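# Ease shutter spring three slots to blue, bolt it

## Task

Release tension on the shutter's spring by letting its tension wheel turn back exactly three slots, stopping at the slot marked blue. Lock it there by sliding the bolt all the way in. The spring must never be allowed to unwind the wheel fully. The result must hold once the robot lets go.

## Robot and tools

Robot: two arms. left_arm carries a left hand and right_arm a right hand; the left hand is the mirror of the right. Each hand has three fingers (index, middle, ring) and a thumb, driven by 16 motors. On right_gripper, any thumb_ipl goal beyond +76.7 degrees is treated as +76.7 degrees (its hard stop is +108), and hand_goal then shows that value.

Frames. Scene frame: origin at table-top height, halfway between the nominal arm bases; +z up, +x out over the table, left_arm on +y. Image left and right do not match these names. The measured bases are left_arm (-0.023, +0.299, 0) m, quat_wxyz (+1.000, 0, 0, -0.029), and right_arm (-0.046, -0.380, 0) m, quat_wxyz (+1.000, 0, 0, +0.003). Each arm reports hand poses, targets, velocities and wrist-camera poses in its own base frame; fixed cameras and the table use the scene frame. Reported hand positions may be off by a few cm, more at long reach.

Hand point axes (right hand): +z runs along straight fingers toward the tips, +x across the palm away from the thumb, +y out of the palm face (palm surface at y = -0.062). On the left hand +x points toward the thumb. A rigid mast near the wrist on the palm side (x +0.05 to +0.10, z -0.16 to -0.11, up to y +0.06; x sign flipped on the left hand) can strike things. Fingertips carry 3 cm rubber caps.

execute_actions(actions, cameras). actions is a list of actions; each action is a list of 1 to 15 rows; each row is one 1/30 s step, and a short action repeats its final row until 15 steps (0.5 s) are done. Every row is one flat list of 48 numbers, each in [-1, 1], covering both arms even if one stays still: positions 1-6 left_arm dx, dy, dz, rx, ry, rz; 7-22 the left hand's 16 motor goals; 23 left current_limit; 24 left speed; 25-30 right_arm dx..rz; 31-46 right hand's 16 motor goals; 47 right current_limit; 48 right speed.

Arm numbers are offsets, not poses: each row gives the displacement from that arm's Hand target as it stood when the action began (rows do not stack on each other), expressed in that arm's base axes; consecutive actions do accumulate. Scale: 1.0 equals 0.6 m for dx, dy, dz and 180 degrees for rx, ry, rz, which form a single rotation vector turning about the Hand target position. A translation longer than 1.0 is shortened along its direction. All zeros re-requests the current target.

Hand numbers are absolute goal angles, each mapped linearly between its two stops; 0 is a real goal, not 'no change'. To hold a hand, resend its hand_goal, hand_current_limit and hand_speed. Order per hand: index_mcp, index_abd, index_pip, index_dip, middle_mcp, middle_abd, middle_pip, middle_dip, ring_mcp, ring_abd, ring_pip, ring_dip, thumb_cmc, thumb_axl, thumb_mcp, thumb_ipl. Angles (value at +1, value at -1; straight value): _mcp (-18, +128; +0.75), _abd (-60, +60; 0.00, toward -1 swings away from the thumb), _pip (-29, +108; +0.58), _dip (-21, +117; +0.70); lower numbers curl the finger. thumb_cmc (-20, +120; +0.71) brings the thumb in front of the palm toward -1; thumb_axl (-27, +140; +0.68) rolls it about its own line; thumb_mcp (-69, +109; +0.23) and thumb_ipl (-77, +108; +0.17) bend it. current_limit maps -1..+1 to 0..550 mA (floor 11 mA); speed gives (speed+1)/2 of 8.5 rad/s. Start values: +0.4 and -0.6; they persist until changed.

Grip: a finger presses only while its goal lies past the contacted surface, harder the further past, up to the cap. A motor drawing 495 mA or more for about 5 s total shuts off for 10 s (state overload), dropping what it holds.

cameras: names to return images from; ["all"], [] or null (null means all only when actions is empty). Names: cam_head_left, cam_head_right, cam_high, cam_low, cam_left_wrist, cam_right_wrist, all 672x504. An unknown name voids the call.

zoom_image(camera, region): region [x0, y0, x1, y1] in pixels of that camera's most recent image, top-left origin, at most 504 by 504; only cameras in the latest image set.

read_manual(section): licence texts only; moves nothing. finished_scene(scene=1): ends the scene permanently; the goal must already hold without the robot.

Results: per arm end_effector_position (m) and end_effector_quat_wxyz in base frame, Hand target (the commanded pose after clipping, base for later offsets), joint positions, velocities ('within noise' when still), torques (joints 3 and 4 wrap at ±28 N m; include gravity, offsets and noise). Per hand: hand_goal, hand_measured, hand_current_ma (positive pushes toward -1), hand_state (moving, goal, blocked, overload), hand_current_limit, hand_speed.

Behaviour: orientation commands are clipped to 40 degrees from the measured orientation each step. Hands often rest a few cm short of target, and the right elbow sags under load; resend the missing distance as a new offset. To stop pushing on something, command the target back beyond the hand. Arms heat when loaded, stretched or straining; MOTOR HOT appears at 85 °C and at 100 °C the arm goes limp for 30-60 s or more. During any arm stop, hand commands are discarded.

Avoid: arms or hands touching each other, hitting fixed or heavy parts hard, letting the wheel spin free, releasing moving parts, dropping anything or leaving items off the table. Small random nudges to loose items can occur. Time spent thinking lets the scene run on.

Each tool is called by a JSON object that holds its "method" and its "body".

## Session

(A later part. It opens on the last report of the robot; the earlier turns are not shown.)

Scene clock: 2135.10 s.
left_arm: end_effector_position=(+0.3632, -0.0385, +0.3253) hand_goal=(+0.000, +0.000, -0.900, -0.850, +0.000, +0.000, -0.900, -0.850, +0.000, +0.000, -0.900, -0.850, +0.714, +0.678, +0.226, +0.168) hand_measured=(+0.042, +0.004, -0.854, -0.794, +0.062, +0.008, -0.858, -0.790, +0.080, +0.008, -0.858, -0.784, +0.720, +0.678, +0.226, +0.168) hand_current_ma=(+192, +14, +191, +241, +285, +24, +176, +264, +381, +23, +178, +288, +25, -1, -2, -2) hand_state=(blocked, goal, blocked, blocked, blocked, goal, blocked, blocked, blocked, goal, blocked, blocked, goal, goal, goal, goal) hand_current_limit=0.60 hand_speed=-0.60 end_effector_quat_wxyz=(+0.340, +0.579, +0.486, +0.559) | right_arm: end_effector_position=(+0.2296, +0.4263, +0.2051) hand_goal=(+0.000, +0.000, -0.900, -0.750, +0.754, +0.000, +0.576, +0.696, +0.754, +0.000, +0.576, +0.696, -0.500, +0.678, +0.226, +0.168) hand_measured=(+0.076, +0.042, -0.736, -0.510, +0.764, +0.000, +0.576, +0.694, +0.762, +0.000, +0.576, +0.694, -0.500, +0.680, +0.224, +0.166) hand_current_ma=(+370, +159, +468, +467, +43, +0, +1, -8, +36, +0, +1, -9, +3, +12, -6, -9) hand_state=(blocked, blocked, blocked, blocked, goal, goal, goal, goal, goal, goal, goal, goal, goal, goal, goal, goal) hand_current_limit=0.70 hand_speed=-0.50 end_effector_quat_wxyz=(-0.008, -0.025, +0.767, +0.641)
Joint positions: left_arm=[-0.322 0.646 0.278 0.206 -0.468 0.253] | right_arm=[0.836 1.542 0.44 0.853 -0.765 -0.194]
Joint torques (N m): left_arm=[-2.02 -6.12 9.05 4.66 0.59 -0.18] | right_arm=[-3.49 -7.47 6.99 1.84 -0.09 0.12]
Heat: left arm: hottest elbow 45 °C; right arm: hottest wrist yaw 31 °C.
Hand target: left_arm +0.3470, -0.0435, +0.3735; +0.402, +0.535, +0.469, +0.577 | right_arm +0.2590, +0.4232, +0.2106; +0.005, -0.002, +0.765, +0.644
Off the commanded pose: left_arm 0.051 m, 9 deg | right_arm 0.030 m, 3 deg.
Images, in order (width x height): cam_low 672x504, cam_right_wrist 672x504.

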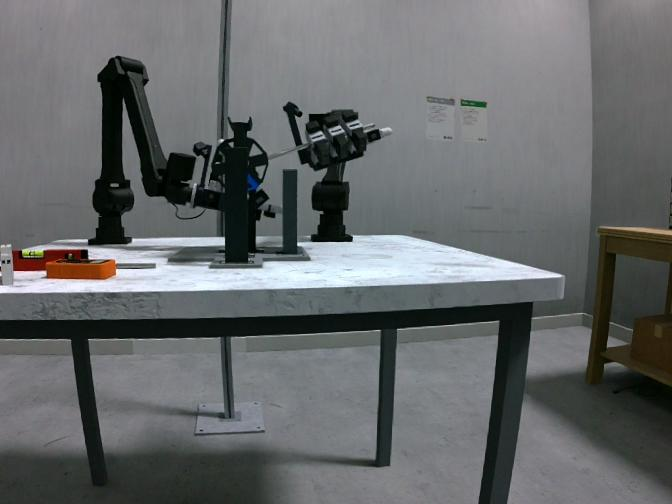

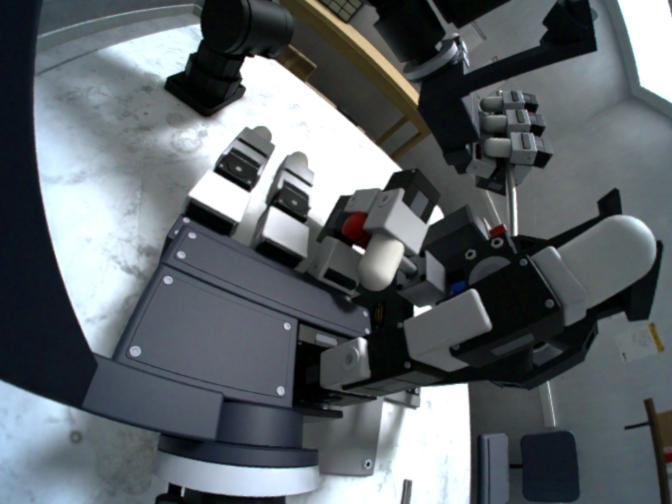

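{"method": "execute_actions", "body": {"actions": [[[-0.001,0.0172,-0.0313,-0.0278,-0.0015,0,0.0,0,-0.9,-0.85,0.0,0,-0.9,-0.85,0.0,0,-0.9,-0.85,0.714,0.678,0.226,0.168,0.6,-0.6,0.015,0,0,0,0,0,0.0,0,-0.9,-0.75,0.754,0,0.576,0.696,0.754,0,0.576,0.696,-0.5,0.678,0.226,0.168,0.7,-0.5]],[[-0.0005,0.0087,-0.0195,-0.0167,0,0,0.0,0,-0.9,-0.85,0.0,0,-0.9,-0.85,0.0,0,-0.9,-0.85,0.714,0.678,0.226,0.168,0.6,-0.6,0.015,0,0,0,0,0,0.0,0,-0.9,-0.75,0.754,0,0.576,0.696,0.754,0,0.576,0.696,-0.5,0.678,0.226,0.168,0.7,-0.5]],[[-0.0002,0.0035,-0.0125,-0.0085,0,0,0.0,0,-0.9,-0.85,0.0,0,-0.9,-0.85,0.0,0,-0.9,-0.85,0.714,0.678,0.226,0.168,0.6,-0.6,0.006,0,0,0,0,0,0.0,0,-0.9,-0.75,0.754,0,0.576,0.696,0.754,0,0.576,0.696,-0.5,0.678,0.226,0.168,0.7,-0.5]]]}}

{"method": "execute_actions", "body": {"actions": [[[-0.0002,0.003,-0.01,-0.0085,0,0,0.0,0,-0.9,-0.85,0.0,0,-0.9,-0.85,0.0,0,-0.9,-0.85,0.714,0.678,0.226,0.168,0.6,-0.6,0.002,0,0,0,0,0,0.0,0,-0.9,-0.75,0.754,0,0.576,0.696,0.754,0,0.576,0.696,-0.5,0.678,0.226,0.168,0.7,-0.5]]]}}

{"method": "execute_actions", "body": {"actions": [[[-0.0002,0.002,-0.008,-0.0055,0,0,0.0,0,-0.9,-0.85,0.0,0,-0.9,-0.85,0.0,0,-0.9,-0.85,0.714,0.678,0.226,0.168,0.6,-0.6,0.002,0,0,0,0,0,0.0,0,-0.9,-0.75,0.754,0,0.576,0.696,0.754,0,0.576,0.696,-0.5,0.678,0.226,0.168,0.7,-0.5]]]}}

Scene clock: 2142.57 s.
left_arm: end_effector_position=(+0.3629, -0.0251, +0.2919) hand_goal=(+0.000, +0.000, -0.900, -0.850, +0.000, +0.000, -0.900, -0.850, +0.000, +0.000, -0.900, -0.850, +0.714, +0.678, +0.226, +0.168) hand_measured=(+0.060, +0.004, -0.854, -0.794, +0.074, +0.004, -0.858, -0.790, +0.088, +0.004, -0.858, -0.786, +0.720, +0.678, +0.226, +0.168) hand_current_ma=(+278, +12, +191, +241, +348, +13, +176, +264, +418, +10, +178, +286, +26, -1, -2, -2) hand_state=(blocked, goal, blocked, blocked, blocked, goal, blocked, blocked, blocked, goal, blocked, blocked, goal, goal, goal, goal) hand_current_limit=0.60 hand_speed=-0.60 end_effector_quat_wxyz=(+0.379, +0.552, +0.526, +0.525) | right_arm: end_effector_position=(+0.2300, +0.4255, +0.2047) hand_goal=(+0.000, +0.000, -0.900, -0.750, +0.754, +0.000, +0.576, +0.696, +0.754, +0.000, +0.576, +0.696, -0.500, +0.678, +0.226, +0.168) hand_measured=(+0.076, +0.056, -0.736, -0.502, +0.764, +0.000, +0.576, +0.694, +0.762, +0.000, +0.576, +0.694, -0.500, +0.680, +0.224, +0.166) hand_current_ma=(+370, +212, +468, +468, +43, +0, +1, -8, +36, +0, +1, -9, +3, +12, -6, -9) hand_state=(blocked, blocked, blocked, blocked, goal, goal, goal, goal, goal, goal, goal, goal, goal, goal, goal, goal) hand_current_limit=0.70 hand_speed=-0.50 end_effector_quat_wxyz=(-0.016, -0.048, +0.765, +0.642)
Joint positions: left_arm=[-0.305 0.716 0.216 0.319 -0.435 0.107] | right_arm=[0.812 1.555 0.457 0.836 -0.829 -0.232]
Joint torques (N m): left_arm=[-2.43 -6.83 7.76 5.12 0.15 -0.37] | right_arm=[-5.25 -6.89 8.34 1.55 0.59 0.33]
Heat: left arm: hottest elbow 45 °C; right arm: hottest elbow 30 °C.
Hand target: left_arm +0.3459, -0.0258, +0.3357; +0.446, +0.498, +0.514, +0.537 | right_arm +0.2805, +0.4233, +0.2104; +0.005, -0.002, +0.765, +0.644
Off the commanded pose: left_arm 0.047 m, 10 deg | right_arm 0.051 m, 6 deg.

Scene clock: 2143.27 s.
left_arm: end_effector_position=(+0.3629, -0.0236, +0.2866) hand_goal=(+0.000, +0.000, -0.900, -0.850, +0.000, +0.000, -0.900, -0.850, +0.000, +0.000, -0.900, -0.850, +0.714, +0.678, +0.226, +0.168) hand_measured=(+0.062, +0.004, -0.854, -0.794, +0.076, +0.004, -0.858, -0.790, +0.088, +0.002, -0.858, -0.786, +0.720, +0.678, +0.226, +0.168) hand_current_ma=(+292, +9, +191, +241, +355, +10, +176, +264, +418, +8, +178, +286, +26, -1, -2, -2) hand_state=(blocked, goal, blocked, blocked, blocked, goal, blocked, blocked, blocked, goal, blocked, blocked, goal, goal, goal, goal) hand_current_limit=0.60 hand_speed=-0.60 end_effector_quat_wxyz=(+0.384, +0.548, +0.532, +0.519) | right_arm: end_effector_position=(+0.2300, +0.4254, +0.2047) hand_goal=(+0.000, +0.000, -0.900, -0.750, +0.754, +0.000, +0.576, +0.696, +0.754, +0.000, +0.576, +0.696, -0.500, +0.678, +0.226, +0.168) hand_measured=(+0.076, +0.058, -0.736, -0.502, +0.764, +0.000, +0.576, +0.694, +0.762, +0.000, +0.576, +0.694, -0.500, +0.680, +0.224, +0.166) hand_current_ma=(+370, +220, +468, +467, +43, +0, +1, -8, +36, +0, +1, -9, +3, +12, -6, -9) hand_state=(blocked, blocked, blocked, blocked, goal, goal, goal, goal, goal, goal, goal, goal, goal, goal, goal, goal) hand_current_limit=0.70 hand_speed=-0.50 end_effector_quat_wxyz=(-0.017, -0.049, +0.765, +0.642)
Joint positions: left_arm=[-0.305 0.731 0.207 0.338 -0.433 0.085] | right_arm=[0.811 1.556 0.457 0.835 -0.832 -0.234]
Joint torques (N m): left_arm=[-2.26 -6.77 7.46 5.44 0.1 -0.46] | right_arm=[-5.3 -6.77 8.4 1.51 0.62 0.35]
Heat: left arm: hottest elbow 45 °C; right arm: hottest elbow 30 °C.
Hand target: left_arm +0.3459, -0.0241, +0.3296; +0.453, +0.492, +0.521, +0.531 | right_arm +0.2817, +0.4233, +0.2104; +0.005, -0.002, +0.765, +0.644
Off the commanded pose: left_arm 0.046 m, 10 deg | right_arm 0.052 m, 6 deg.

Scene clock: 2143.97 s.
left_arm: end_effector_position=(+0.3629, -0.0224, +0.2826) hand_goal=(+0.000, +0.000, -0.900, -0.850, +0.000, +0.000, -0.900, -0.850, +0.000, +0.000, -0.900, -0.850, +0.714, +0.678, +0.226, +0.168) hand_measured=(+0.066, +0.002, -0.854, -0.794, +0.076, +0.002, -0.858, -0.790, +0.088, +0.002, -0.858, -0.786, +0.720, +0.678, +0.226, +0.168) hand_current_ma=(+304, +8, +191, +241, +361, +9, +176, +264, +418, +6, +178, +286, +26, -1, -2, -2) hand_state=(blocked, goal, blocked, blocked, blocked, goal, blocked, blocked, blocked, goal, blocked, blocked, goal, goal, goal, goal) hand_current_limit=0.60 hand_speed=-0.60 end_effector_quat_wxyz=(+0.387, +0.544, +0.537, +0.515) | right_arm: end_effector_position=(+0.2301, +0.4253, +0.2048) hand_goal=(+0.000, +0.000, -0.900, -0.750, +0.754, +0.000, +0.576, +0.696, +0.754, +0.000, +0.576, +0.696, -0.500, +0.678, +0.226, +0.168) hand_measured=(+0.076, +0.058, -0.736, -0.502, +0.764, +0.000, +0.576, +0.694, +0.762, +0.000, +0.576, +0.694, -0.500, +0.680, +0.224, +0.166) hand_current_ma=(+370, +228, +468, +468, +43, +0, +1, -8, +36, +0, +1, -9, +3, +12, -6, -9) hand_state=(blocked, blocked, blocked, blocked, goal, goal, goal, goal, goal, goal, goal, goal, goal, goal, goal, goal) hand_current_limit=0.70 hand_speed=-0.50 end_effector_quat_wxyz=(-0.017, -0.050, +0.765, +0.642)
Joint positions: left_arm=[-0.305 0.743 0.201 0.355 -0.432 0.069] | right_arm=[0.809 1.557 0.458 0.835 -0.836 -0.237]
Joint torques (N m): left_arm=[-2.49 -6.59 7.27 5.35 0.06 -0.5] | right_arm=[-5.36 -6.77 8.47 1.48 0.65 0.36]
Heat: left arm: hottest elbow 45 °C; right arm: hottest elbow 30 °C.
Hand target: left_arm +0.3457, -0.0229, +0.3247; +0.457, +0.488, +0.526, +0.526 | right_arm +0.2831, +0.4232, +0.2106; +0.005, -0.002, +0.765, +0.644
Off the commanded pose: left_arm 0.046 m, 10 deg | right_arm 0.053 m, 6 deg.

{"method": "execute_actions", "body": {"actions": [[[-0.0002,0.0015,-0.006,-0.0045,0,0,0.0,0,-0.9,-0.85,0.0,0,-0.9,-0.85,0.0,0,-0.9,-0.85,0.714,0.678,0.226,0.168,0.6,-0.6,0.003,0,0,0,0,0,0.0,0,-0.9,-0.75,0.754,0,0.576,0.696,0.754,0,0.576,0.696,-0.5,0.678,0.226,0.168,0.7,-0.5]]]}}

{"method": "execute_actions", "body": {"actions": [[[-0.0002,0.001,-0.005,-0.003,0,0,0.0,0,-0.9,-0.85,0.0,0,-0.9,-0.85,0.0,0,-0.9,-0.85,0.714,0.678,0.226,0.168,0.6,-0.6,0.003,0,0,0,0,0,0.0,0,-0.9,-0.75,0.754,0,0.576,0.696,0.754,0,0.576,0.696,-0.5,0.678,0.226,0.168,0.7,-0.5]]]}}

Scene clock: 2149.03 s.
left_arm: end_effector_position=(+0.3628, -0.0214, +0.2796) hand_goal=(+0.000, +0.000, -0.900, -0.850, +0.000, +0.000, -0.900, -0.850, +0.000, +0.000, -0.900, -0.850, +0.714, +0.678, +0.226, +0.168) hand_measured=(+0.066, +0.002, -0.854, -0.794, +0.076, +0.002, -0.858, -0.790, +0.088, +0.002, -0.858, -0.786, +0.720, +0.678, +0.226, +0.168) hand_current_ma=(+310, +6, +191, +241, +364, +7, +176, +264, +418, +5, +178, +286, +26, -1, -2, -2) hand_state=(blocked, goal, blocked, blocked, blocked, goal, blocked, blocked, blocked, goal, blocked, blocked, goal, goal, goal, goal) hand_current_limit=0.60 hand_speed=-0.60 end_effector_quat_wxyz=(+0.390, +0.541, +0.540, +0.513) | right_arm: end_effector_position=(+0.2379, +0.4251, +0.2049) hand_goal=(+0.000, +0.000, -0.900, -0.750, +0.754, +0.000, +0.576, +0.696, +0.754, +0.000, +0.576, +0.696, -0.500, +0.678, +0.226, +0.168) hand_measured=(+0.076, +0.058, -0.736, -0.502, +0.764, +0.000, +0.576, +0.694, +0.762, +0.000, +0.576, +0.694, -0.500, +0.680, +0.224, +0.166) hand_current_ma=(+370, +222, +468, +468, +43, +0, +1, -8, +36, +0, +1, -9, +3, +12, -6, -9) hand_state=(blocked, blocked, blocked, blocked, goal, goal, goal, goal, goal, goal, goal, goal, goal, goal, goal, goal) hand_current_limit=0.70 hand_speed=-0.50 end_effector_quat_wxyz=(-0.014, -0.046, +0.765, +0.642)
Joint positions: left_arm=[-0.305 0.752 0.196 0.368 -0.432 0.056] | right_arm=[0.796 1.563 0.469 0.829 -0.838 -0.237]
Joint torques (N m): left_arm=[-2.32 -5.89 7.19 5.46 -0.03 -0.48] | right_arm=[-4.6 -7.06 8.13 1.61 0.63 0.35]
Heat: left arm: hottest elbow 44 °C; right arm: hottest elbow 31 °C.
Hand target: left_arm +0.3456, -0.0220, +0.3211; +0.460, +0.485, +0.529, +0.522 | right_arm +0.2847, +0.4233, +0.2106; +0.005, -0.002, +0.765, +0.644
Off the commanded pose: left_arm 0.045 m, 10 deg | right_arm 0.047 m, 6 deg.

Scene clock: 2149.73 s.
left_arm: end_effector_position=(+0.3627, -0.0208, +0.2779) hand_goal=(+0.000, +0.000, -0.900, -0.850, +0.000, +0.000, -0.900, -0.850, +0.000, +0.000, -0.900, -0.850, +0.714, +0.678, +0.226, +0.168) hand_measured=(+0.068, +0.002, -0.854, -0.794, +0.078, +0.002, -0.858, -0.790, +0.088, +0.002, -0.858, -0.786, +0.720, +0.678, +0.226, +0.168) hand_current_ma=(+314, +6, +191, +241, +366, +6, +176, +264, +418, +3, +178, +286, +26, -1, -2, -2) hand_state=(blocked, goal, blocked, blocked, blocked, goal, blocked, blocked, blocked, goal, blocked, blocked, goal, goal, goal, goal) hand_current_limit=0.60 hand_speed=-0.60 end_effector_quat_wxyz=(+0.392, +0.539, +0.542, +0.511) | right_arm: end_effector_position=(+0.2381, +0.4251, +0.2049) hand_goal=(+0.000, +0.000, -0.900, -0.750, +0.754, +0.000, +0.576, +0.696, +0.754, +0.000, +0.576, +0.696, -0.500, +0.678, +0.226, +0.168) hand_measured=(+0.076, +0.058, -0.736, -0.502, +0.764, +0.000, +0.576, +0.694, +0.762, +0.000, +0.576, +0.694, -0.500, +0.680, +0.224, +0.166) hand_current_ma=(+370, +222, +468, +467, +43, +0, +1, -8, +36, +0, +1, -9, +3, +12, -6, -9) hand_state=(blocked, blocked, blocked, blocked, goal, goal, goal, goal, goal, goal, goal, goal, goal, goal, goal, goal) hand_current_limit=0.70 hand_speed=-0.50 end_effector_quat_wxyz=(-0.014, -0.046, +0.765, +0.642)
Joint positions: left_arm=[-0.305 0.759 0.192 0.379 -0.432 0.048] | right_arm=[0.796 1.563 0.47 0.828 -0.84 -0.237]
Joint torques (N m): left_arm=[-2.61 -6.3 6.98 5.55 0 -0.45] | right_arm=[-4.78 -6.89 8.34 1.57 0.58 0.33]
Heat: left arm: hottest elbow 44 °C; right arm: hottest elbow 31 °C.
Hand target: left_arm +0.3455, -0.0213, +0.3183; +0.463, +0.482, +0.532, +0.520 | right_arm +0.2865, +0.4233, +0.2106; +0.005, -0.002, +0.765, +0.644
Off the commanded pose: left_arm 0.044 m, 10 deg | right_arm 0.049 m, 6 deg.

{"method": "execute_actions", "body": {"actions": [[[0.0002,-0.001,0.01,0.004,0,0,0.0,0,-0.9,-0.85,0.0,0,-0.9,-0.85,0.0,0,-0.9,-0.85,0.714,0.678,0.226,0.168,0.6,-0.6,0.006,0,0,0,0,0,0.0,0,-0.9,-0.75,0.754,0,0.576,0.696,0.754,0,0.576,0.696,-0.5,0.678,0.226,0.168,0.7,-0.5]]]}}

{"method": "execute_actions", "body": {"actions": [[[0.0002,-0.001,0.007,0.003,0,0,0.0,0,-0.9,-0.85,0.0,0,-0.9,-0.85,0.0,0,-0.9,-0.85,0.714,0.678,0.226,0.168,0.6,-0.6,0.006,0,0,0,0,0,0.0,0,-0.9,-0.75,0.754,0,0.576,0.696,0.754,0,0.576,0.696,-0.5,0.678,0.226,0.168,0.7,-0.5]]]}}

{"method": "execute_actions", "body": {"actions": [[[0.0002,-0.001,0.006,0.003,0,0,0.0,0,-0.9,-0.85,0.0,0,-0.9,-0.85,0.0,0,-0.9,-0.85,0.714,0.678,0.226,0.168,0.6,-0.6,0.002,0,0,0,0,0,0.0,0,-0.9,-0.75,0.754,0,0.576,0.696,0.754,0,0.576,0.696,-0.5,0.678,0.226,0.168,0.7,-0.5]]]}}

Scene clock: 2156.27 s.
left_arm: end_effector_position=(+0.3627, -0.0208, +0.2779) hand_goal=(+0.000, +0.000, -0.900, -0.850, +0.000, +0.000, -0.900, -0.850, +0.000, +0.000, -0.900, -0.850, +0.714, +0.678, +0.226, +0.168) hand_measured=(+0.068, +0.002, -0.854, -0.794, +0.078, +0.002, -0.858, -0.790, +0.088, +0.002, -0.858, -0.786, +0.720, +0.678, +0.226, +0.168) hand_current_ma=(+314, +6, +191, +241, +366, +6, +176, +264, +418, +3, +178, +286, +26, -1, -2, -2) hand_state=(blocked, goal, blocked, blocked, blocked, goal, blocked, blocked, blocked, goal, blocked, blocked, goal, goal, goal, goal) hand_current_limit=0.60 hand_speed=-0.60 end_effector_quat_wxyz=(+0.392, +0.539, +0.542, +0.511) | right_arm: end_effector_position=(+0.2386, +0.4249, +0.2048) hand_goal=(+0.000, +0.000, -0.900, -0.750, +0.754, +0.000, +0.576, +0.696, +0.754, +0.000, +0.576, +0.696, -0.500, +0.678, +0.226, +0.168) hand_measured=(+0.076, +0.058, -0.736, -0.502, +0.764, +0.000, +0.576, +0.694, +0.762, +0.000, +0.576, +0.694, -0.500, +0.680, +0.224, +0.166) hand_current_ma=(+370, +222, +468, +467, +43, +0, +1, -8, +36, +0, +1, -9, +3, +12, -6, -9) hand_state=(blocked, blocked, blocked, blocked, goal, goal, goal, goal, goal, goal, goal, goal, goal, goal, goal, goal) hand_current_limit=0.70 hand_speed=-0.50 end_effector_quat_wxyz=(-0.016, -0.048, +0.765, +0.642)
Joint positions: left_arm=[-0.305 0.759 0.192 0.379 -0.431 0.048] | right_arm=[0.792 1.566 0.473 0.826 -0.849 -0.241]
Joint torques (N m): left_arm=[-2.02 -7.59 7.73 4.57 -0.01 -0.38] | right_arm=[-5.07 -6.89 8.55 1.44 0.66 0.35]
Heat: left arm: hottest elbow 44 °C; right arm: hottest elbow 31 °C.
Hand target: left_arm +0.3456, -0.0220, +0.3243; +0.460, +0.485, +0.528, +0.523 | right_arm +0.2903, +0.4232, +0.2105; +0.005, -0.002, +0.765, +0.644
Off the commanded pose: left_arm 0.049 m, 10 deg | right_arm 0.052 m, 6 deg.

Scene clock: 2156.97 s.
left_arm: end_effector_position=(+0.3627, -0.0209, +0.2779) hand_goal=(+0.000, +0.000, -0.900, -0.850, +0.000, +0.000, -0.900, -0.850, +0.000, +0.000, -0.900, -0.850, +0.714, +0.678, +0.226, +0.168) hand_measured=(+0.068, +0.002, -0.854, -0.794, +0.078, +0.002, -0.858, -0.790, +0.088, +0.002, -0.858, -0.786, +0.720, +0.678, +0.226, +0.168) hand_current_ma=(+315, +6, +191, +241, +366, +6, +176, +264, +418, +3, +178, +286, +26, -1, -2, -2) hand_state=(blocked, goal, blocked, blocked, blocked, goal, blocked, blocked, blocked, goal, blocked, blocked, goal, goal, goal, goal) hand_current_limit=0.60 hand_speed=-0.60 end_effector_quat_wxyz=(+0.392, +0.539, +0.542, +0.511) | right_arm: end_effector_position=(+0.2406, +0.4248, +0.2047) hand_goal=(+0.000, +0.000, -0.900, -0.750, +0.754, +0.000, +0.576, +0.696, +0.754, +0.000, +0.576, +0.696, -0.500, +0.678, +0.226, +0.168) hand_measured=(+0.076, +0.058, -0.736, -0.500, +0.764, +0.000, +0.576, +0.694, +0.762, +0.000, +0.576, +0.694, -0.500, +0.680, +0.224, +0.166) hand_current_ma=(+370, +222, +468, +467, +43, +0, +1, -8, +36, +0, +1, -9, +3, +12, -6, -9) hand_state=(blocked, blocked, blocked, blocked, goal, goal, goal, goal, goal, goal, goal, goal, goal, goal, goal, goal) hand_current_limit=0.70 hand_speed=-0.50 end_effector_quat_wxyz=(-0.016, -0.050, +0.765, +0.642)
Joint positions: left_arm=[-0.305 0.759 0.192 0.379 -0.431 0.049] | right_arm=[0.786 1.569 0.478 0.822 -0.857 -0.246]
Joint torques (N m): left_arm=[-2.49 -9.17 8.2 4.1 -0.02 -0.29] | right_arm=[-5.13 -6.89 8.7 1.43 0.7 0.37]
Heat: left arm: hottest elbow 44 °C; right arm: hottest elbow 31 °C.
Hand target: left_arm +0.3457, -0.0226, +0.3285; +0.458, +0.488, +0.526, +0.526 | right_arm +0.2937, +0.4233, +0.2105; +0.005, -0.002, +0.765, +0.644
Off the commanded pose: left_arm 0.053 m, 10 deg | right_arm 0.054 m, 6 deg.

Scene clock: 2157.67 s.
left_arm: end_effector_position=(+0.3627, -0.0209, +0.2779) hand_goal=(+0.000, +0.000, -0.900, -0.850, +0.000, +0.000, -0.900, -0.850, +0.000, +0.000, -0.900, -0.850, +0.714, +0.678, +0.226, +0.168) hand_measured=(+0.068, +0.002, -0.854, -0.794, +0.078, +0.002, -0.858, -0.790, +0.088, +0.002, -0.858, -0.786, +0.720, +0.678, +0.226, +0.168) hand_current_ma=(+316, +6, +191, +241, +366, +6, +176, +264, +418, +3, +178, +286, +26, -1, -2, -2) hand_state=(blocked, goal, blocked, blocked, blocked, goal, blocked, blocked, blocked, goal, blocked, blocked, goal, goal, goal, goal) hand_current_limit=0.60 hand_speed=-0.60 end_effector_quat_wxyz=(+0.392, +0.540, +0.542, +0.511) | right_arm: end_effector_position=(+0.2454, +0.4246, +0.2048) hand_goal=(+0.000, +0.000, -0.900, -0.750, +0.754, +0.000, +0.576, +0.696, +0.754, +0.000, +0.576, +0.696, -0.500, +0.678, +0.226, +0.168) hand_measured=(+0.076, +0.058, -0.736, -0.500, +0.764, +0.000, +0.576, +0.694, +0.762, +0.000, +0.576, +0.694, -0.500, +0.680, +0.224, +0.166) hand_current_ma=(+370, +222, +468, +467, +43, +0, +1, -8, +36, +0, +1, -9, +3, +12, -6, -9) hand_state=(blocked, blocked, blocked, blocked, goal, goal, goal, goal, goal, goal, goal, goal, goal, goal, goal, goal) hand_current_limit=0.70 hand_speed=-0.50 end_effector_quat_wxyz=(-0.014, -0.047, +0.765, +0.642)
Joint positions: left_arm=[-0.305 0.759 0.192 0.379 -0.431 0.05] | right_arm=[0.778 1.573 0.484 0.819 -0.858 -0.246]
Joint torques (N m): left_arm=[-2.49 -9.58 8.68 3.79 -0.03 -0.19] | right_arm=[-4.72 -7 8.55 1.5 0.66 0.36]
Heat: left arm: hottest elbow 44 °C; right arm: hottest elbow 31 °C.
Hand target: left_arm +0.3458, -0.0232, +0.3321; +0.455, +0.490, +0.524, +0.528 | right_arm +0.2951, +0.4232, +0.2105; +0.005, -0.002, +0.765, +0.644
Off the commanded pose: left_arm 0.057 m, 10 deg | right_arm 0.050 m, 6 deg.

{"method": "execute_actions", "body": {"actions": [[[0.0,0,0.002,0.001,0,0,0.0,0,-0.9,-0.85,0.0,0,-0.9,-0.85,0.0,0,-0.9,-0.85,0.714,0.678,0.226,0.168,0.6,-0.6,0.008,0,0,0,0,0,0.0,0,-0.9,-0.75,0.754,0,0.576,0.696,0.754,0,0.576,0.696,-0.5,0.678,0.226,0.168,0.7,-0.5]]]}}

{"method": "execute_actions", "body": {"actions": [[[0.0,0,0.0,0.0,0,0,0.0,0,-0.9,-0.85,0.0,0,-0.9,-0.85,0.0,0,-0.9,-0.85,0.714,0.678,0.226,0.168,0.6,-0.6,0.006,0,0,0,0,0,0.0,0,-0.9,-0.75,0.754,0,0.576,0.696,0.754,0,0.576,0.696,-0.5,0.678,0.226,0.168,0.7,-0.5]]]}}

{"method": "execute_actions", "body": {"actions": [[[0.0,0,0.0,0.0,0,0,0.0,0,-0.9,-0.85,0.0,0,-0.9,-0.85,0.0,0,-0.9,-0.85,0.714,0.678,0.226,0.168,0.6,-0.6,0.005,0,0,0,0,0,0.0,0,-0.9,-0.75,0.754,0,0.576,0.696,0.754,0,0.576,0.696,-0.5,0.678,0.226,0.168,0.7,-0.5]]], "cameras": ["cam_low", "cam_right_wrist"]}}

{"method": "zoom_image", "body": {"camera": "cam_right_wrist", "region": [280, 100, 520, 340]}}

Scene clock: 2163.90 s.
left_arm: end_effector_position=(+0.3628, -0.0208, +0.2778) hand_goal=(+0.000, +0.000, -0.900, -0.850, +0.000, +0.000, -0.900, -0.850, +0.000, +0.000, -0.900, -0.850, +0.714, +0.678, +0.226, +0.168) hand_measured=(+0.068, +0.002, -0.854, -0.794, +0.078, +0.002, -0.858, -0.790, +0.088, +0.002, -0.858, -0.786, +0.720, +0.678, +0.226, +0.168) hand_current_ma=(+316, +6, +191, +241, +366, +6, +176, +264, +418, +3, +178, +286, +26, -1, -2, -2) hand_state=(blocked, goal, blocked, blocked, blocked, goal, blocked, blocked, blocked, goal, blocked, blocked, goal, goal, goal, goal) hand_current_limit=0.60 hand_speed=-0.60 end_effector_quat_wxyz=(+0.392, +0.540, +0.542, +0.511) | right_arm: end_effector_position=(+0.2507, +0.4244, +0.2048) hand_goal=(+0.000, +0.000, -0.900, -0.750, +0.754, +0.000, +0.576, +0.696, +0.754, +0.000, +0.576, +0.696, -0.500, +0.678, +0.226, +0.168) hand_measured=(+0.076, +0.056, -0.736, -0.500, +0.764, +0.000, +0.576, +0.694, +0.762, +0.000, +0.576, +0.694, -0.500, +0.680, +0.224, +0.166) hand_current_ma=(+366, +219, +468, +467, +43, +0, +1, -8, +36, +0, +1, -9, +3, +12, -6, -9) hand_state=(blocked, blocked, blocked, blocked, goal, goal, goal, goal, goal, goal, goal, goal, goal, goal, goal, goal) hand_current_limit=0.70 hand_speed=-0.50 end_effector_quat_wxyz=(-0.014, -0.046, +0.765, +0.642)
Joint positions: left_arm=[-0.304 0.759 0.192 0.379 -0.431 0.05] | right_arm=[0.768 1.579 0.493 0.813 -0.866 -0.248]
Joint torques (N m): left_arm=[-2.08 -9.64 8.83 3.52 -0.03 -0.18] | right_arm=[-4.6 -7.12 8.65 1.46 0.63 0.35]
Heat: left arm: hottest elbow 44 °C; right arm: hottest elbow 31 °C.
Hand target: left_arm +0.3458, -0.0231, +0.3333; +0.454, +0.490, +0.523, +0.529 | right_arm +0.2999, +0.4232, +0.2105; +0.005, -0.002, +0.765, +0.644
Off the commanded pose: left_arm 0.058 m, 10 deg | right_arm 0.049 m, 5 deg.

Scene clock: 2164.60 s.
left_arm: end_effector_position=(+0.3628, -0.0208, +0.2778) hand_goal=(+0.000, +0.000, -0.900, -0.850, +0.000, +0.000, -0.900, -0.850, +0.000, +0.000, -0.900, -0.850, +0.714, +0.678, +0.226, +0.168) hand_measured=(+0.068, +0.002, -0.854, -0.794, +0.078, +0.002, -0.858, -0.790, +0.088, +0.002, -0.858, -0.786, +0.720, +0.678, +0.226, +0.168) hand_current_ma=(+316, +6, +191, +241, +366, +6, +176, +264, +418, +3, +178, +286, +26, -1, -2, -2) hand_state=(blocked, goal, blocked, blocked, blocked, goal, blocked, blocked, blocked, goal, blocked, blocked, goal, goal, goal, goal) hand_current_limit=0.60 hand_speed=-0.60 end_effector_quat_wxyz=(+0.392, +0.540, +0.542, +0.511) | right_arm: end_effector_position=(+0.2520, +0.4244, +0.2048) hand_goal=(+0.000, +0.000, -0.900, -0.750, +0.754, +0.000, +0.576, +0.696, +0.754, +0.000, +0.576, +0.696, -0.500, +0.678, +0.226, +0.168) hand_measured=(+0.074, +0.056, -0.736, -0.500, +0.764, +0.000, +0.576, +0.694, +0.762, +0.000, +0.576, +0.694, -0.500, +0.680, +0.224, +0.166) hand_current_ma=(+359, +219, +468, +467, +43, +0, +1, -8, +36, +0, +1, -9, +3, +12, -6, -9) hand_state=(blocked, blocked, blocked, blocked, goal, goal, goal, goal, goal, goal, goal, goal, goal, goal, goal, goal) hand_current_limit=0.70 hand_speed=-0.50 end_effector_quat_wxyz=(-0.015, -0.048, +0.765, +0.642)
Joint positions: left_arm=[-0.304 0.759 0.192 0.379 -0.431 0.05] | right_arm=[0.764 1.582 0.497 0.81 -0.873 -0.252]
Joint torques (N m): left_arm=[-2.2 -9.58 8.95 3.7 0.01 -0.17] | right_arm=[-4.84 -7 8.81 1.39 0.66 0.36]
Heat: left arm: hottest elbow 44 °C; right arm: hottest elbow 31 °C.
Hand target: left_arm +0.3458, -0.0231, +0.3333; +0.454, +0.490, +0.523, +0.529 | right_arm +0.3034, +0.4233, +0.2105; +0.005, -0.002, +0.765, +0.644
Off the commanded pose: left_arm 0.058 m, 10 deg | right_arm 0.052 m, 6 deg.

Scene clock: 2165.30 s.
left_arm: end_effector_position=(+0.3628, -0.0208, +0.2778) hand_goal=(+0.000, +0.000, -0.900, -0.850, +0.000, +0.000, -0.900, -0.850, +0.000, +0.000, -0.900, -0.850, +0.714, +0.678, +0.226, +0.168) hand_measured=(+0.068, +0.002, -0.854, -0.794, +0.078, +0.002, -0.858, -0.790, +0.088, +0.002, -0.858, -0.786, +0.720, +0.678, +0.226, +0.168) hand_current_ma=(+316, +6, +191, +241, +366, +6, +176, +264, +418, +3, +178, +286, +26, -1, -2, -2) hand_state=(blocked, goal, blocked, blocked, blocked, goal, blocked, blocked, blocked, goal, blocked, blocked, goal, goal, goal, goal) hand_current_limit=0.60 hand_speed=-0.60 end_effector_quat_wxyz=(+0.392, +0.540, +0.542, +0.511) | right_arm: end_effector_position=(+0.2519, +0.4242, +0.2047) hand_goal=(+0.000, +0.000, -0.900, -0.750, +0.754, +0.000, +0.576, +0.696, +0.754, +0.000, +0.576, +0.696, -0.500, +0.678, +0.226, +0.168) hand_measured=(+0.072, +0.056, -0.736, -0.500, +0.764, +0.000, +0.576, +0.694, +0.762, +0.000, +0.576, +0.694, -0.500, +0.680, +0.224, +0.166) hand_current_ma=(+351, +219, +467, +467, +43, +0, +1, -8, +36, +0, +1, -9, +3, +12, -6, -9) hand_state=(blocked, blocked, blocked, blocked, goal, goal, goal, goal, goal, goal, goal, goal, goal, goal, goal, goal) hand_current_limit=0.70 hand_speed=-0.50 end_effector_quat_wxyz=(-0.015, -0.050, +0.764, +0.642)
Joint positions: left_arm=[-0.304 0.759 0.192 0.379 -0.431 0.05] | right_arm=[0.762 1.583 0.499 0.807 -0.88 -0.257]
Joint torques (N m): left_arm=[-2.2 -10.23 8.72 3.74 -0.03 -0.17] | right_arm=[-5.01 -6.95 9.02 1.36 0.7 0.39]
Heat: left arm: hottest elbow 44 °C; right arm: hottest elbow 31 °C.
Hand target: left_arm +0.3458, -0.0231, +0.3333; +0.454, +0.490, +0.523, +0.529 | right_arm +0.3062, +0.4233, +0.2105; +0.005, -0.002, +0.765, +0.644
Off the commanded pose: left_arm 0.058 m, 10 deg | right_arm 0.055 m, 6 deg.
Images, in order (width x height): cam_low 672x504, cam_right_wrist 672x504.

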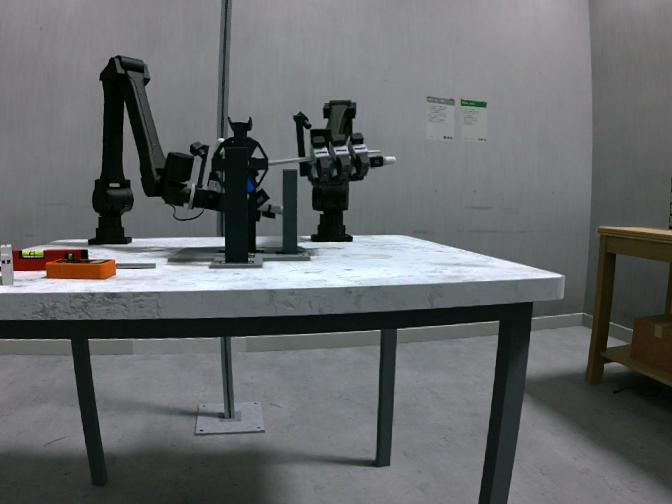

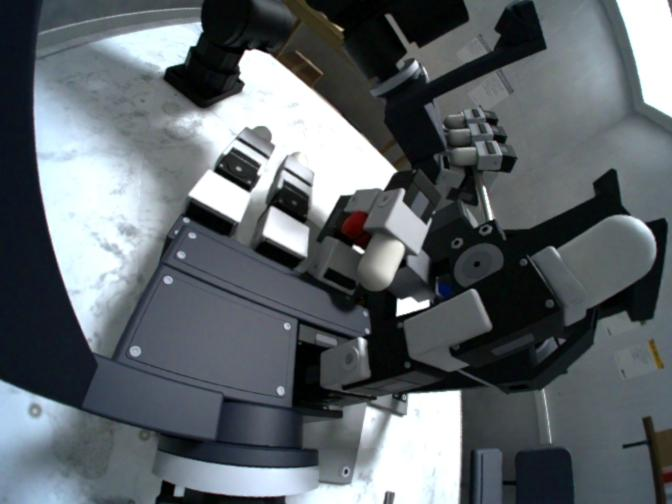

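Scaled by 2.100 from the camera's 672x504 image, which has a finer 960x720 frame.

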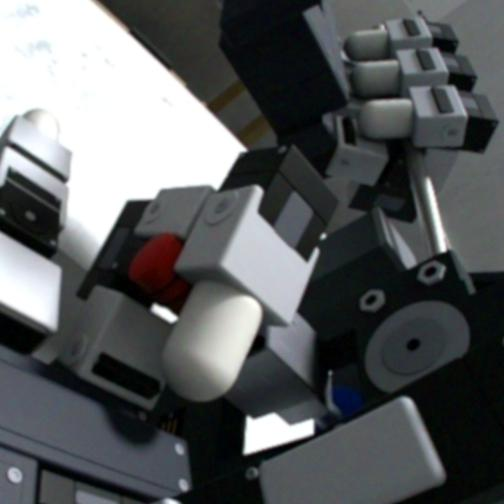

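{"method": "execute_actions", "body": {"actions": [[[0.004,0.0,-0.03,-0.005,0,0,0.0,0,-0.9,-0.85,0.0,0,-0.9,-0.85,0.0,0,-0.9,-0.85,0.714,0.678,0.226,0.168,0.6,-0.6,-0.03,0,0,0,0,0,0.0,0,-0.9,-0.75,0.754,0,0.576,0.696,0.754,0,0.576,0.696,-0.5,0.678,0.226,0.168,0.5,-0.5]],[[0.004,0.0,-0.03,-0.005,0,0,0.0,0,-0.9,-0.85,0.0,0,-0.9,-0.85,0.0,0,-0.9,-0.85,0.714,0.678,0.226,0.168,0.6,-0.6,-0.015,0,0,0,0,0,0.0,0,-0.9,-0.75,0.754,0,0.576,0.696,0.754,0,0.576,0.696,-0.5,0.678,0.226,0.168,0.5,-0.5]],[[0.004,0.0,-0.03,-0.005,0,0,0.0,0,-0.9,-0.85,0.0,0,-0.9,-0.85,0.0,0,-0.9,-0.85,0.714,0.678,0.226,0.168,0.6,-0.6,0,0,0,0,0,0,0.0,0,-0.9,-0.75,0.754,0,0.576,0.696,0.754,0,0.576,0.696,-0.5,0.678,0.226,0.168,0.5,-0.5]]], "cameras": ["cam_low"]}}

{"method": "zoom_image", "body": {"camera": "cam_low", "region": [200, 60, 380, 240]}}

Scene clock: 2180.07 s.
left_arm: end_effector_position=(+0.3609, -0.0182, +0.2653) hand_goal=(+0.000, +0.000, -0.900, -0.850, +0.000, +0.000, -0.900, -0.850, +0.000, +0.000, -0.900, -0.850, +0.714, +0.678, +0.226, +0.168) hand_measured=(+0.076, -0.006, -0.842, -0.794, +0.072, -0.006, -0.854, -0.790, +0.064, -0.002, -0.858, -0.786, +0.722, +0.678, +0.226, +0.168) hand_current_ma=(+364, -18, +251, +241, +339, -16, +196, +264, +297, -9, +178, +281, +27, -1, -2, -2) hand_state=(blocked, goal, blocked, blocked, blocked, goal, blocked, blocked, blocked, goal, blocked, blocked, goal, goal, goal, goal) hand_current_limit=0.60 hand_speed=-0.60 end_effector_quat_wxyz=(+0.422, +0.508, +0.538, +0.524) | right_arm: end_effector_position=(+0.2524, +0.4270, +0.2048) hand_goal=(+0.000, +0.000, -0.900, -0.750, +0.754, +0.000, +0.576, +0.696, +0.754, +0.000, +0.576, +0.696, -0.500, +0.678, +0.226, +0.168) hand_measured=(+0.054, +0.052, -0.736, -0.500, +0.764, +0.000, +0.576, +0.694, +0.762, +0.000, +0.576, +0.694, -0.500, +0.680, +0.224, +0.166) hand_current_ma=(+250, +201, +413, +413, +43, +0, +1, -8, +36, +0, +1, -9, +3, +12, -6, -9) hand_state=(blocked, blocked, blocked, blocked, goal, goal, goal, goal, goal, goal, goal, goal, goal, goal, goal, goal) hand_current_limit=0.50 hand_speed=-0.50 end_effector_quat_wxyz=(-0.004, -0.045, +0.767, +0.640)
Joint positions: left_arm=[-0.305 0.93 0.141 0.684 -0.438 0.033] | right_arm=[0.774 1.579 0.498 0.808 -0.842 -0.26]
Joint torques (N m): left_arm=[-2.61 -3.84 5.89 4.22 -0.1 -0.44] | right_arm=[-1.9 -8.82 5.94 2.66 1.11 0.56]
Heat: left arm: hottest elbow 44 °C; right arm: hottest elbow 31 °C.
Hand target: left_arm +0.3530, -0.0233, +0.2791; +0.466, +0.480, +0.535, +0.516 | right_arm +0.2794, +0.4233, +0.2105; +0.005, -0.002, +0.765, +0.644
Off the commanded pose: left_arm 0.017 m, 6 deg | right_arm 0.028 m, 5 deg.
Images, in order (width x height): cam_low 672x504.

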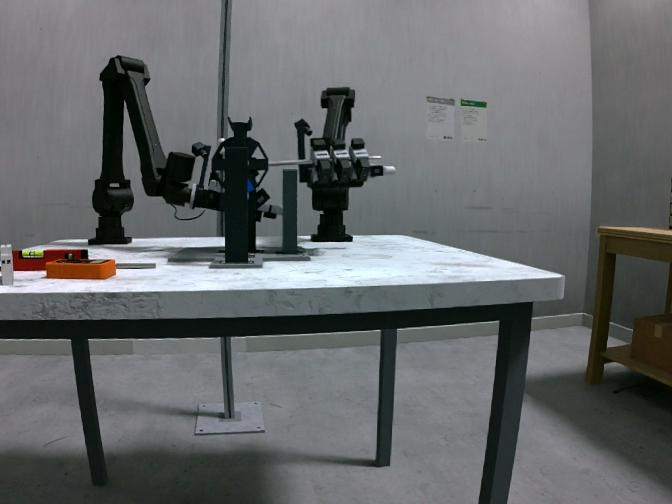

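Scaled by 2.800.

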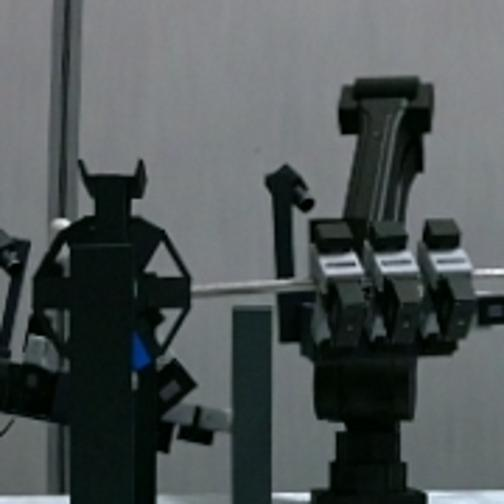

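{"method": "execute_actions", "body": {"actions": [[[0.005,0.0,-0.02,-0.006,0,0,0.0,0,-0.9,-0.85,0.0,0,-0.9,-0.85,0.0,0,-0.9,-0.85,0.714,0.678,0.226,0.168,0.5,-0.6,-0.015,0,0,0,0,0,0.0,0,-0.9,-0.75,0.754,0,0.576,0.696,0.754,0,0.576,0.696,-0.5,0.678,0.226,0.168,0.3,-0.5]],[[0.003,0.0,-0.022,-0.006,0,0,0.1,0,-0.8,-0.7,0.1,0,-0.8,-0.7,0.1,0,-0.8,-0.7,0.714,0.678,0.226,0.168,0.3,-0.6,-0.01,0,0,0,0,0,0.1,0,-0.8,-0.6,0.754,0,0.576,0.696,0.754,0,0.576,0.696,-0.5,0.678,0.226,0.168,0.2,-0.5]],[[0.0,0.0,-0.01,0,0,0,0.2,0,-0.6,-0.4,0.2,0,-0.6,-0.4,0.2,0,-0.6,-0.4,0.714,0.678,0.226,0.168,0.2,-0.6,0,0,0,0,0,0,0.15,0,-0.6,-0.3,0.754,0,0.576,0.696,0.754,0,0.576,0.696,-0.5,0.678,0.226,0.168,0.2,-0.6]],[[0.0,0.0,-0.01,0,0,0,0.3,0,-0.4,0,0.3,0,-0.4,0,0.3,0,-0.4,0,0.714,0.678,0.226,0.168,0.2,-0.6,0,0,0,0,0,0,0.2,0,-0.45,0,0.754,0,0.576,0.696,0.754,0,0.576,0.696,-0.5,0.678,0.226,0.168,0.2,-0.6]]], "cameras": ["cam_low", "cam_right_wrist", "cam_left_wrist"]}}

{"method": "zoom_image", "body": {"camera": "cam_low", "region": [200, 60, 380, 240]}}

{"method": "zoom_image", "body": {"camera": "cam_right_wrist", "region": [280, 100, 520, 340]}}

Scene clock: 2191.03 s.
left_arm: end_effector_position=(+0.3582, -0.0198, +0.2386) hand_goal=(+0.300, +0.000, -0.400, +0.000, +0.300, +0.000, -0.400, +0.000, +0.300, +0.000, -0.400, +0.000, +0.714, +0.678, +0.226, +0.168) hand_measured=(+0.304, -0.002, -0.404, -0.004, +0.306, -0.002, -0.404, -0.004, +0.306, -0.002, -0.402, -0.004, +0.722, +0.678, +0.226, +0.168) hand_current_ma=(+18, -7, -13, -13, +21, -7, -12, -13, +21, -7, -10, -11, +28, -1, -2, -2) hand_state=(goal, goal, goal, goal, goal, goal, goal, goal, goal, goal, goal, goal, goal, goal, goal, goal) hand_current_limit=0.20 hand_speed=-0.60 end_effector_quat_wxyz=(+0.465, +0.475, +0.549, +0.507) | right_arm: end_effector_position=(+0.2593, +0.4257, +0.2052) hand_goal=(+0.200, +0.000, -0.450, +0.000, +0.754, +0.000, +0.576, +0.696, +0.754, +0.000, +0.576, +0.696, -0.500, +0.678, +0.226, +0.168) hand_measured=(+0.204, +0.002, -0.454, -0.004, +0.764, +0.000, +0.576, +0.694, +0.762, +0.000, +0.576, +0.694, -0.498, +0.680, +0.224, +0.166) hand_current_ma=(+17, +6, -12, -12, +43, +1, +1, -8, +36, +1, +1, -9, +5, +12, -6, -9) hand_state=(goal, goal, goal, goal, goal, goal, goal, goal, goal, goal, goal, goal, goal, goal, goal, goal) hand_current_limit=0.20 hand_speed=-0.60 end_effector_quat_wxyz=(-0.002, -0.005, +0.770, +0.638)
Joint positions: left_arm=[-0.337 1.198 0.101 1.037 -0.451 -0.054] | right_arm=[0.788 1.562 0.481 0.819 -0.775 -0.188]
Joint torques (N m): left_arm=[-1.44 -3.37 4.78 3.06 -0.12 0.02] | right_arm=[-0.56 -8.7 5.26 3.03 -0.15 0.02]
Heat: left arm: hottest elbow 42 °C; right arm: hottest elbow 31 °C.
Hand target: left_arm +0.3578, -0.0231, +0.2419; +0.475, +0.471, +0.545, +0.506 | right_arm +0.2644, +0.4233, +0.2105; +0.005, -0.002, +0.765, +0.644
Off the commanded pose: left_arm 0.005 m, 1 deg | right_arm 0.008 m, 1 deg.
Images, in order (width x height): cam_low 672x504, cam_left_wrist 672x504, cam_right_wrist 672x504.

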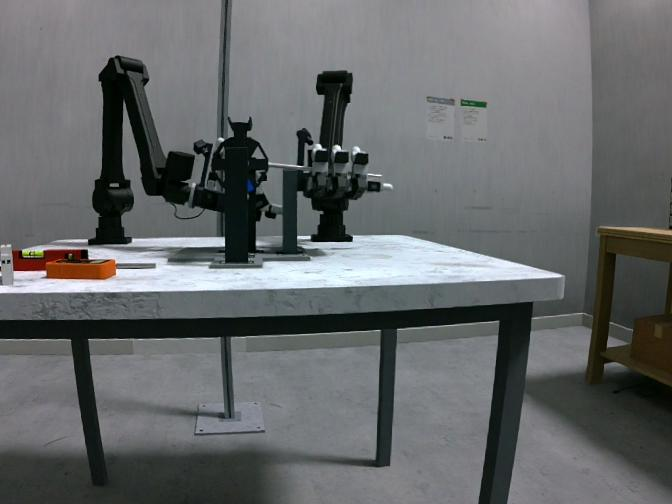

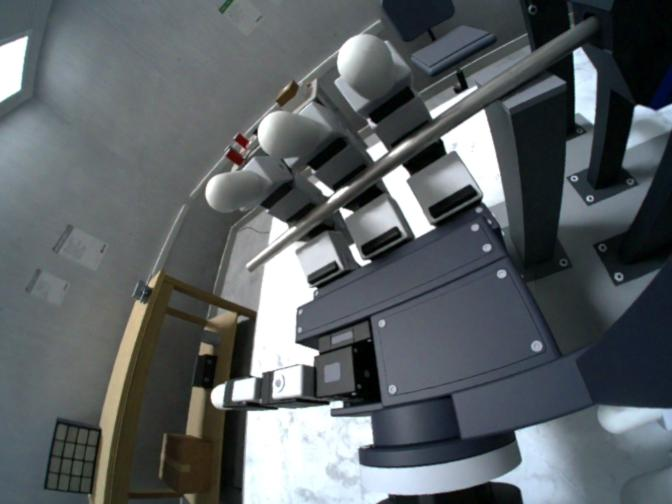

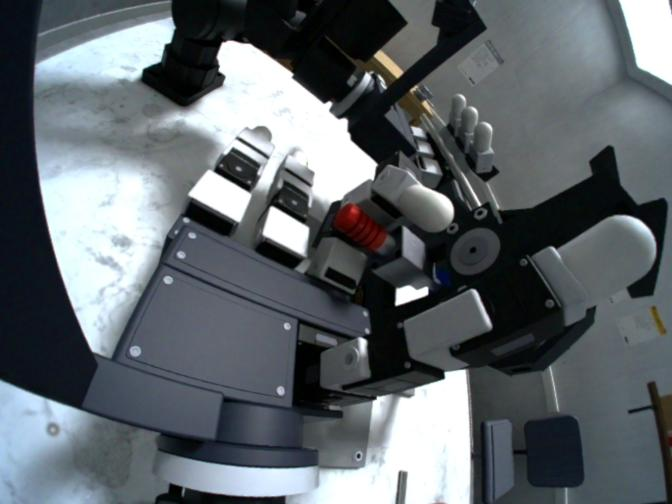

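Scaled by 2.800.

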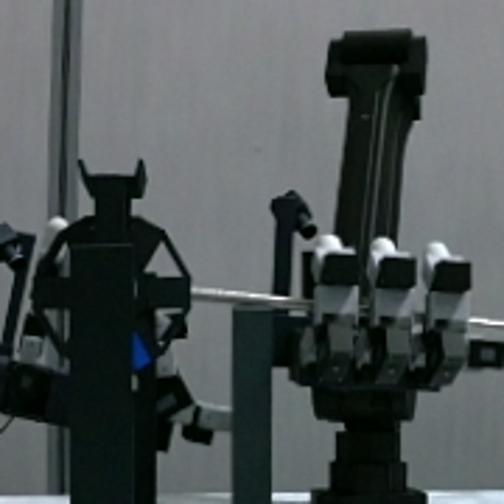

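Scaled by 2.100 from the camera's 672x504 image, which has a finer 960x720 frame.

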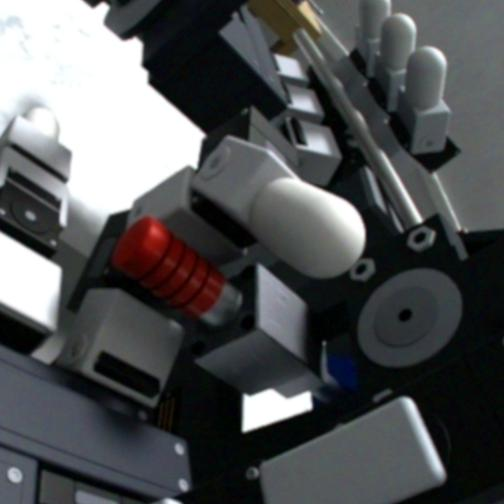

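{"method": "execute_actions", "body": {"actions": [[[0.0,0.0,-0.02,0,0,0,0.5,0,0.1,0.4,0.5,0,0.1,0.4,0.5,0,0.1,0.4,0.714,0.678,0.226,0.168,0.2,-0.6,0,0,0,0,0,0,0.5,0,0.1,0.4,0.754,0,0.576,0.696,0.754,0,0.576,0.696,-0.5,0.678,0.226,0.168,0.2,-0.6]],[[0.0,0.0,-0.02,0,0,0,0.754,0,0.576,0.696,0.754,0,0.576,0.696,0.754,0,0.576,0.696,0.714,0.678,0.226,0.168,0.2,-0.6,0,0,0,0,0,0,0.754,0,0.576,0.696,0.754,0,0.576,0.696,0.754,0,0.576,0.696,-0.5,0.678,0.226,0.168,0.2,-0.5]],[[0.0,0.0,-0.02,0,0,0,0.754,0,0.576,0.696,0.754,0,0.576,0.696,0.754,0,0.576,0.696,0.714,0.678,0.226,0.168,0.2,-0.6,-0.04,0,0,0,0,0,0.754,0,0.576,0.696,0.754,0,0.576,0.696,0.754,0,0.576,0.696,-0.5,0.678,0.226,0.168,0.2,-0.5]],[[0.0,0.0,-0.01,0,0,0,0.754,0,0.576,0.696,0.754,0,0.576,0.696,0.754,0,0.576,0.696,0.714,0.678,0.226,0.168,0.2,-0.6,-0.045,0,0,0,0,0,0.754,0,0.576,0.696,0.754,0,0.576,0.696,0.754,0,0.576,0.696,-0.5,0.678,0.226,0.168,0.2,-0.5]]], "cameras": ["all"]}}

{"method": "zoom_image", "body": {"camera": "cam_low", "region": [200, 60, 380, 240]}}

{"method": "zoom_image", "body": {"camera": "cam_right_wrist", "region": [280, 100, 520, 340]}}

{"method": "zoom_image", "body": {"camera": "cam_head_left", "region": [220, 280, 360, 420]}}

Scene clock: 2210.27 s.
left_arm: end_effector_position=(+0.3587, -0.0203, +0.1974) hand_goal=(+0.754, +0.000, +0.576, +0.696, +0.754, +0.000, +0.576, +0.696, +0.754, +0.000, +0.576, +0.696, +0.714, +0.678, +0.226, +0.168) hand_measured=(+0.762, -0.002, +0.576, +0.694, +0.764, -0.002, +0.576, +0.694, +0.766, -0.002, +0.576, +0.694, +0.722, +0.678, +0.226, +0.168) hand_current_ma=(+34, -7, +1, -8, +44, -7, +1, -8, +44, -7, +1, -7, +28, -1, -2, -2) hand_state=(goal, goal, goal, goal, goal, goal, goal, goal, goal, goal, goal, goal, goal, goal, goal, goal) hand_current_limit=0.20 hand_speed=-0.60 end_effector_quat_wxyz=(+0.466, +0.475, +0.548, +0.507) | right_arm: end_effector_position=(+0.2167, +0.4240, +0.2065) hand_goal=(+0.754, +0.000, +0.576, +0.696, +0.754, +0.000, +0.576, +0.696, +0.754, +0.000, +0.576, +0.696, -0.500, +0.678, +0.226, +0.168) hand_measured=(+0.762, +0.002, +0.576, +0.694, +0.764, +0.000, +0.576, +0.694, +0.762, +0.000, +0.576, +0.694, -0.498, +0.680, +0.224, +0.166) hand_current_ma=(+33, +3, +0, -8, +43, +1, +1, -8, +36, +1, +1, -9, +7, +12, -6, -9) hand_state=(goal, goal, goal, goal, goal, goal, goal, goal, goal, goal, goal, goal, goal, goal, goal, goal) hand_current_limit=0.20 hand_speed=-0.50 end_effector_quat_wxyz=(+0.005, +0.000, +0.770, +0.638)
Joint positions: left_arm=[-0.339 1.59 0.085 1.447 -0.452 -0.055] | right_arm=[0.89 1.497 0.395 0.867 -0.659 -0.153]
Joint torques (N m): left_arm=[-1.49 -5.95 1.99 3.04 -0.07 0] | right_arm=[0.67 -7.71 4.64 3.33 -0.14 0.04]
Heat: left arm: hottest elbow 40 °C; right arm: hottest elbow 31 °C.
Hand target: left_arm +0.3579, -0.0232, +0.1999; +0.475, +0.471, +0.545, +0.506 | right_arm +0.2134, +0.4233, +0.2105; +0.005, -0.002, +0.765, +0.644
Off the commanded pose: left_arm 0.004 m, 1 deg | right_arm 0.005 m, 1 deg.

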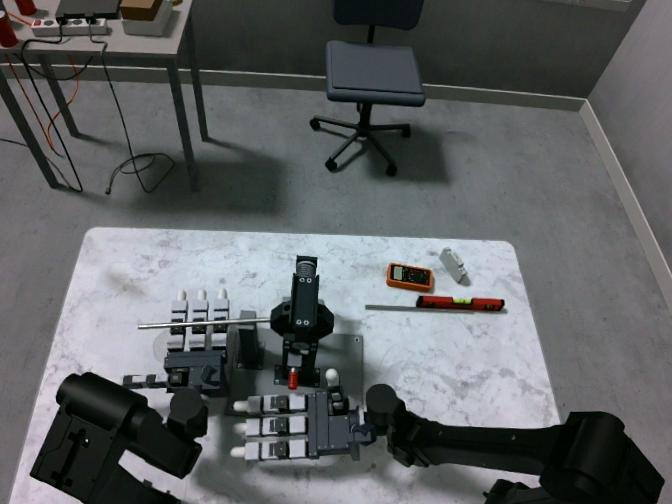

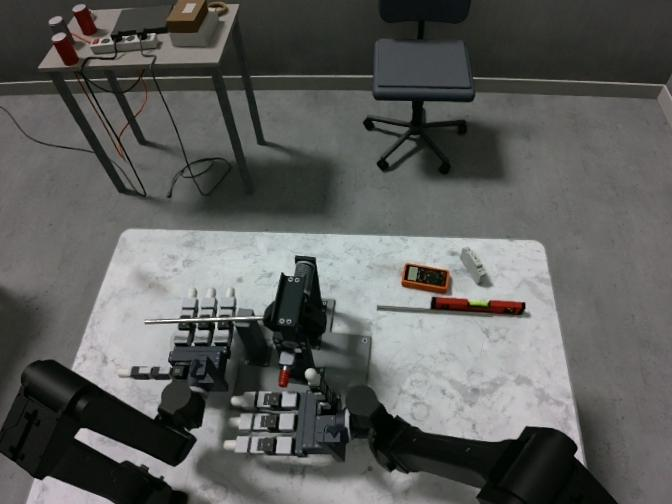

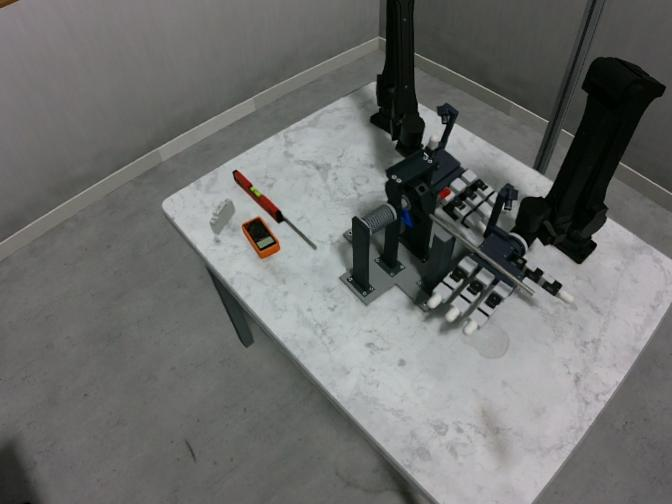

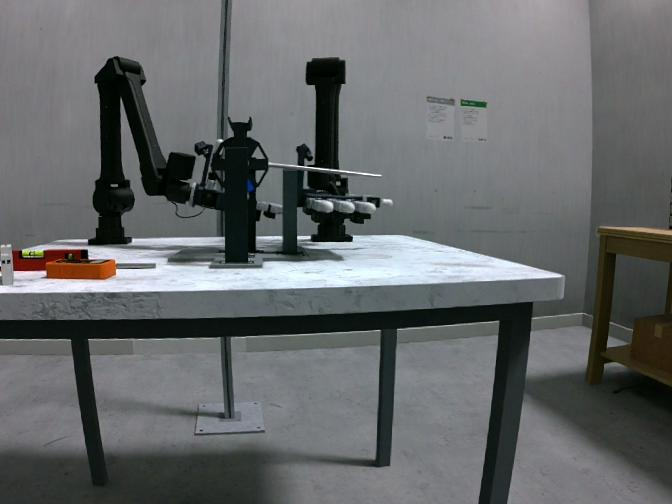

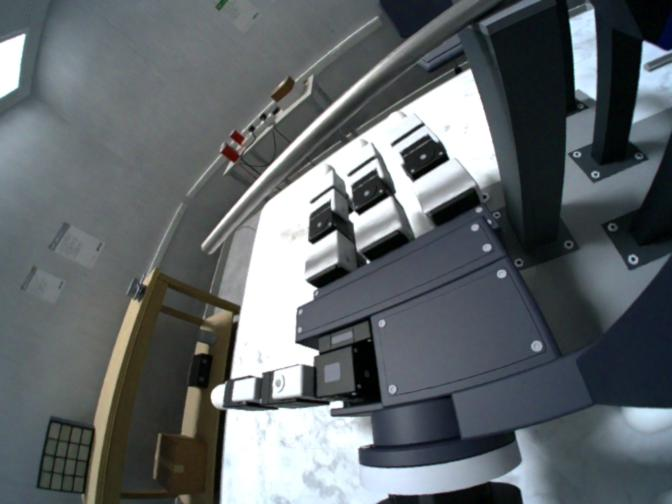

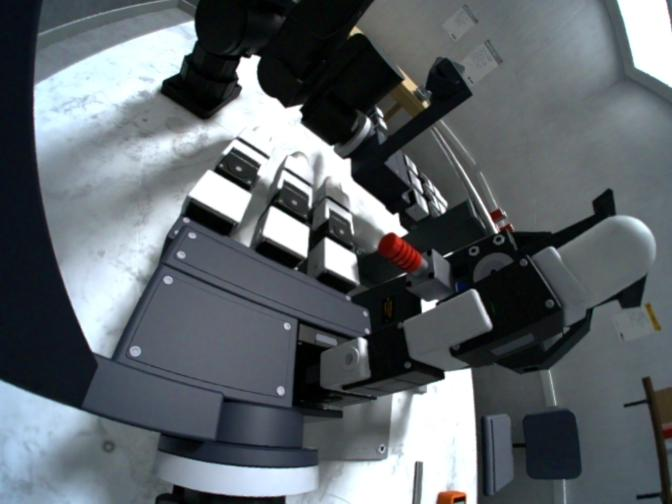

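Scaled by 2.800.

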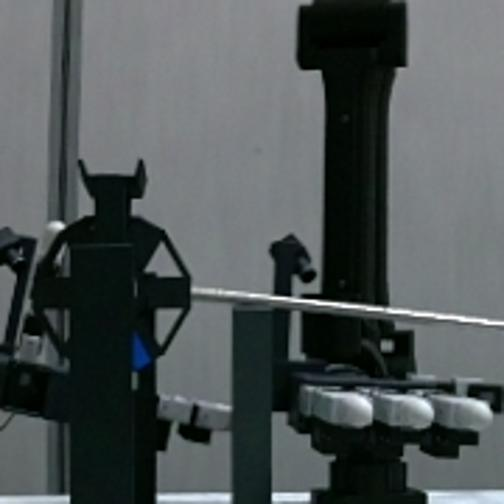

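Scaled by 2.100 from the camera's 672x504 image, which has a finer 960x720 frame.

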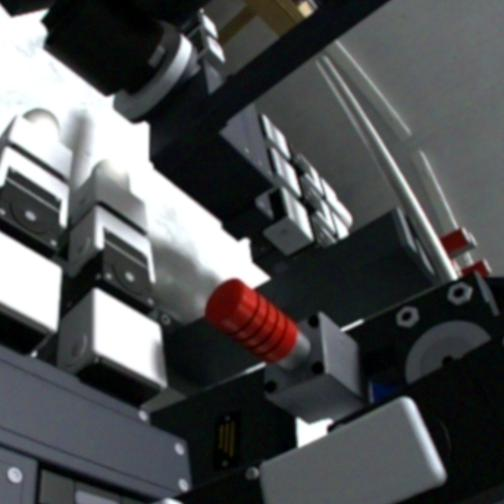

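Scaled by 3.600.

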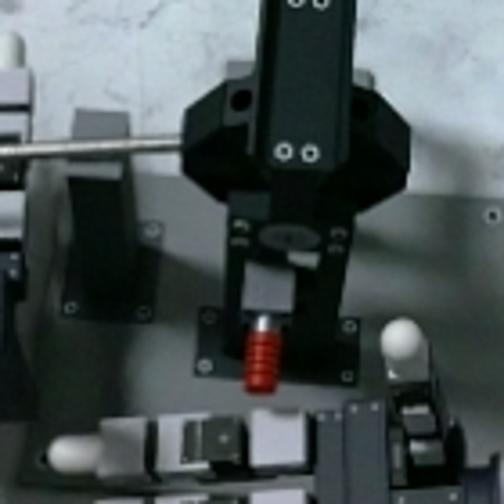

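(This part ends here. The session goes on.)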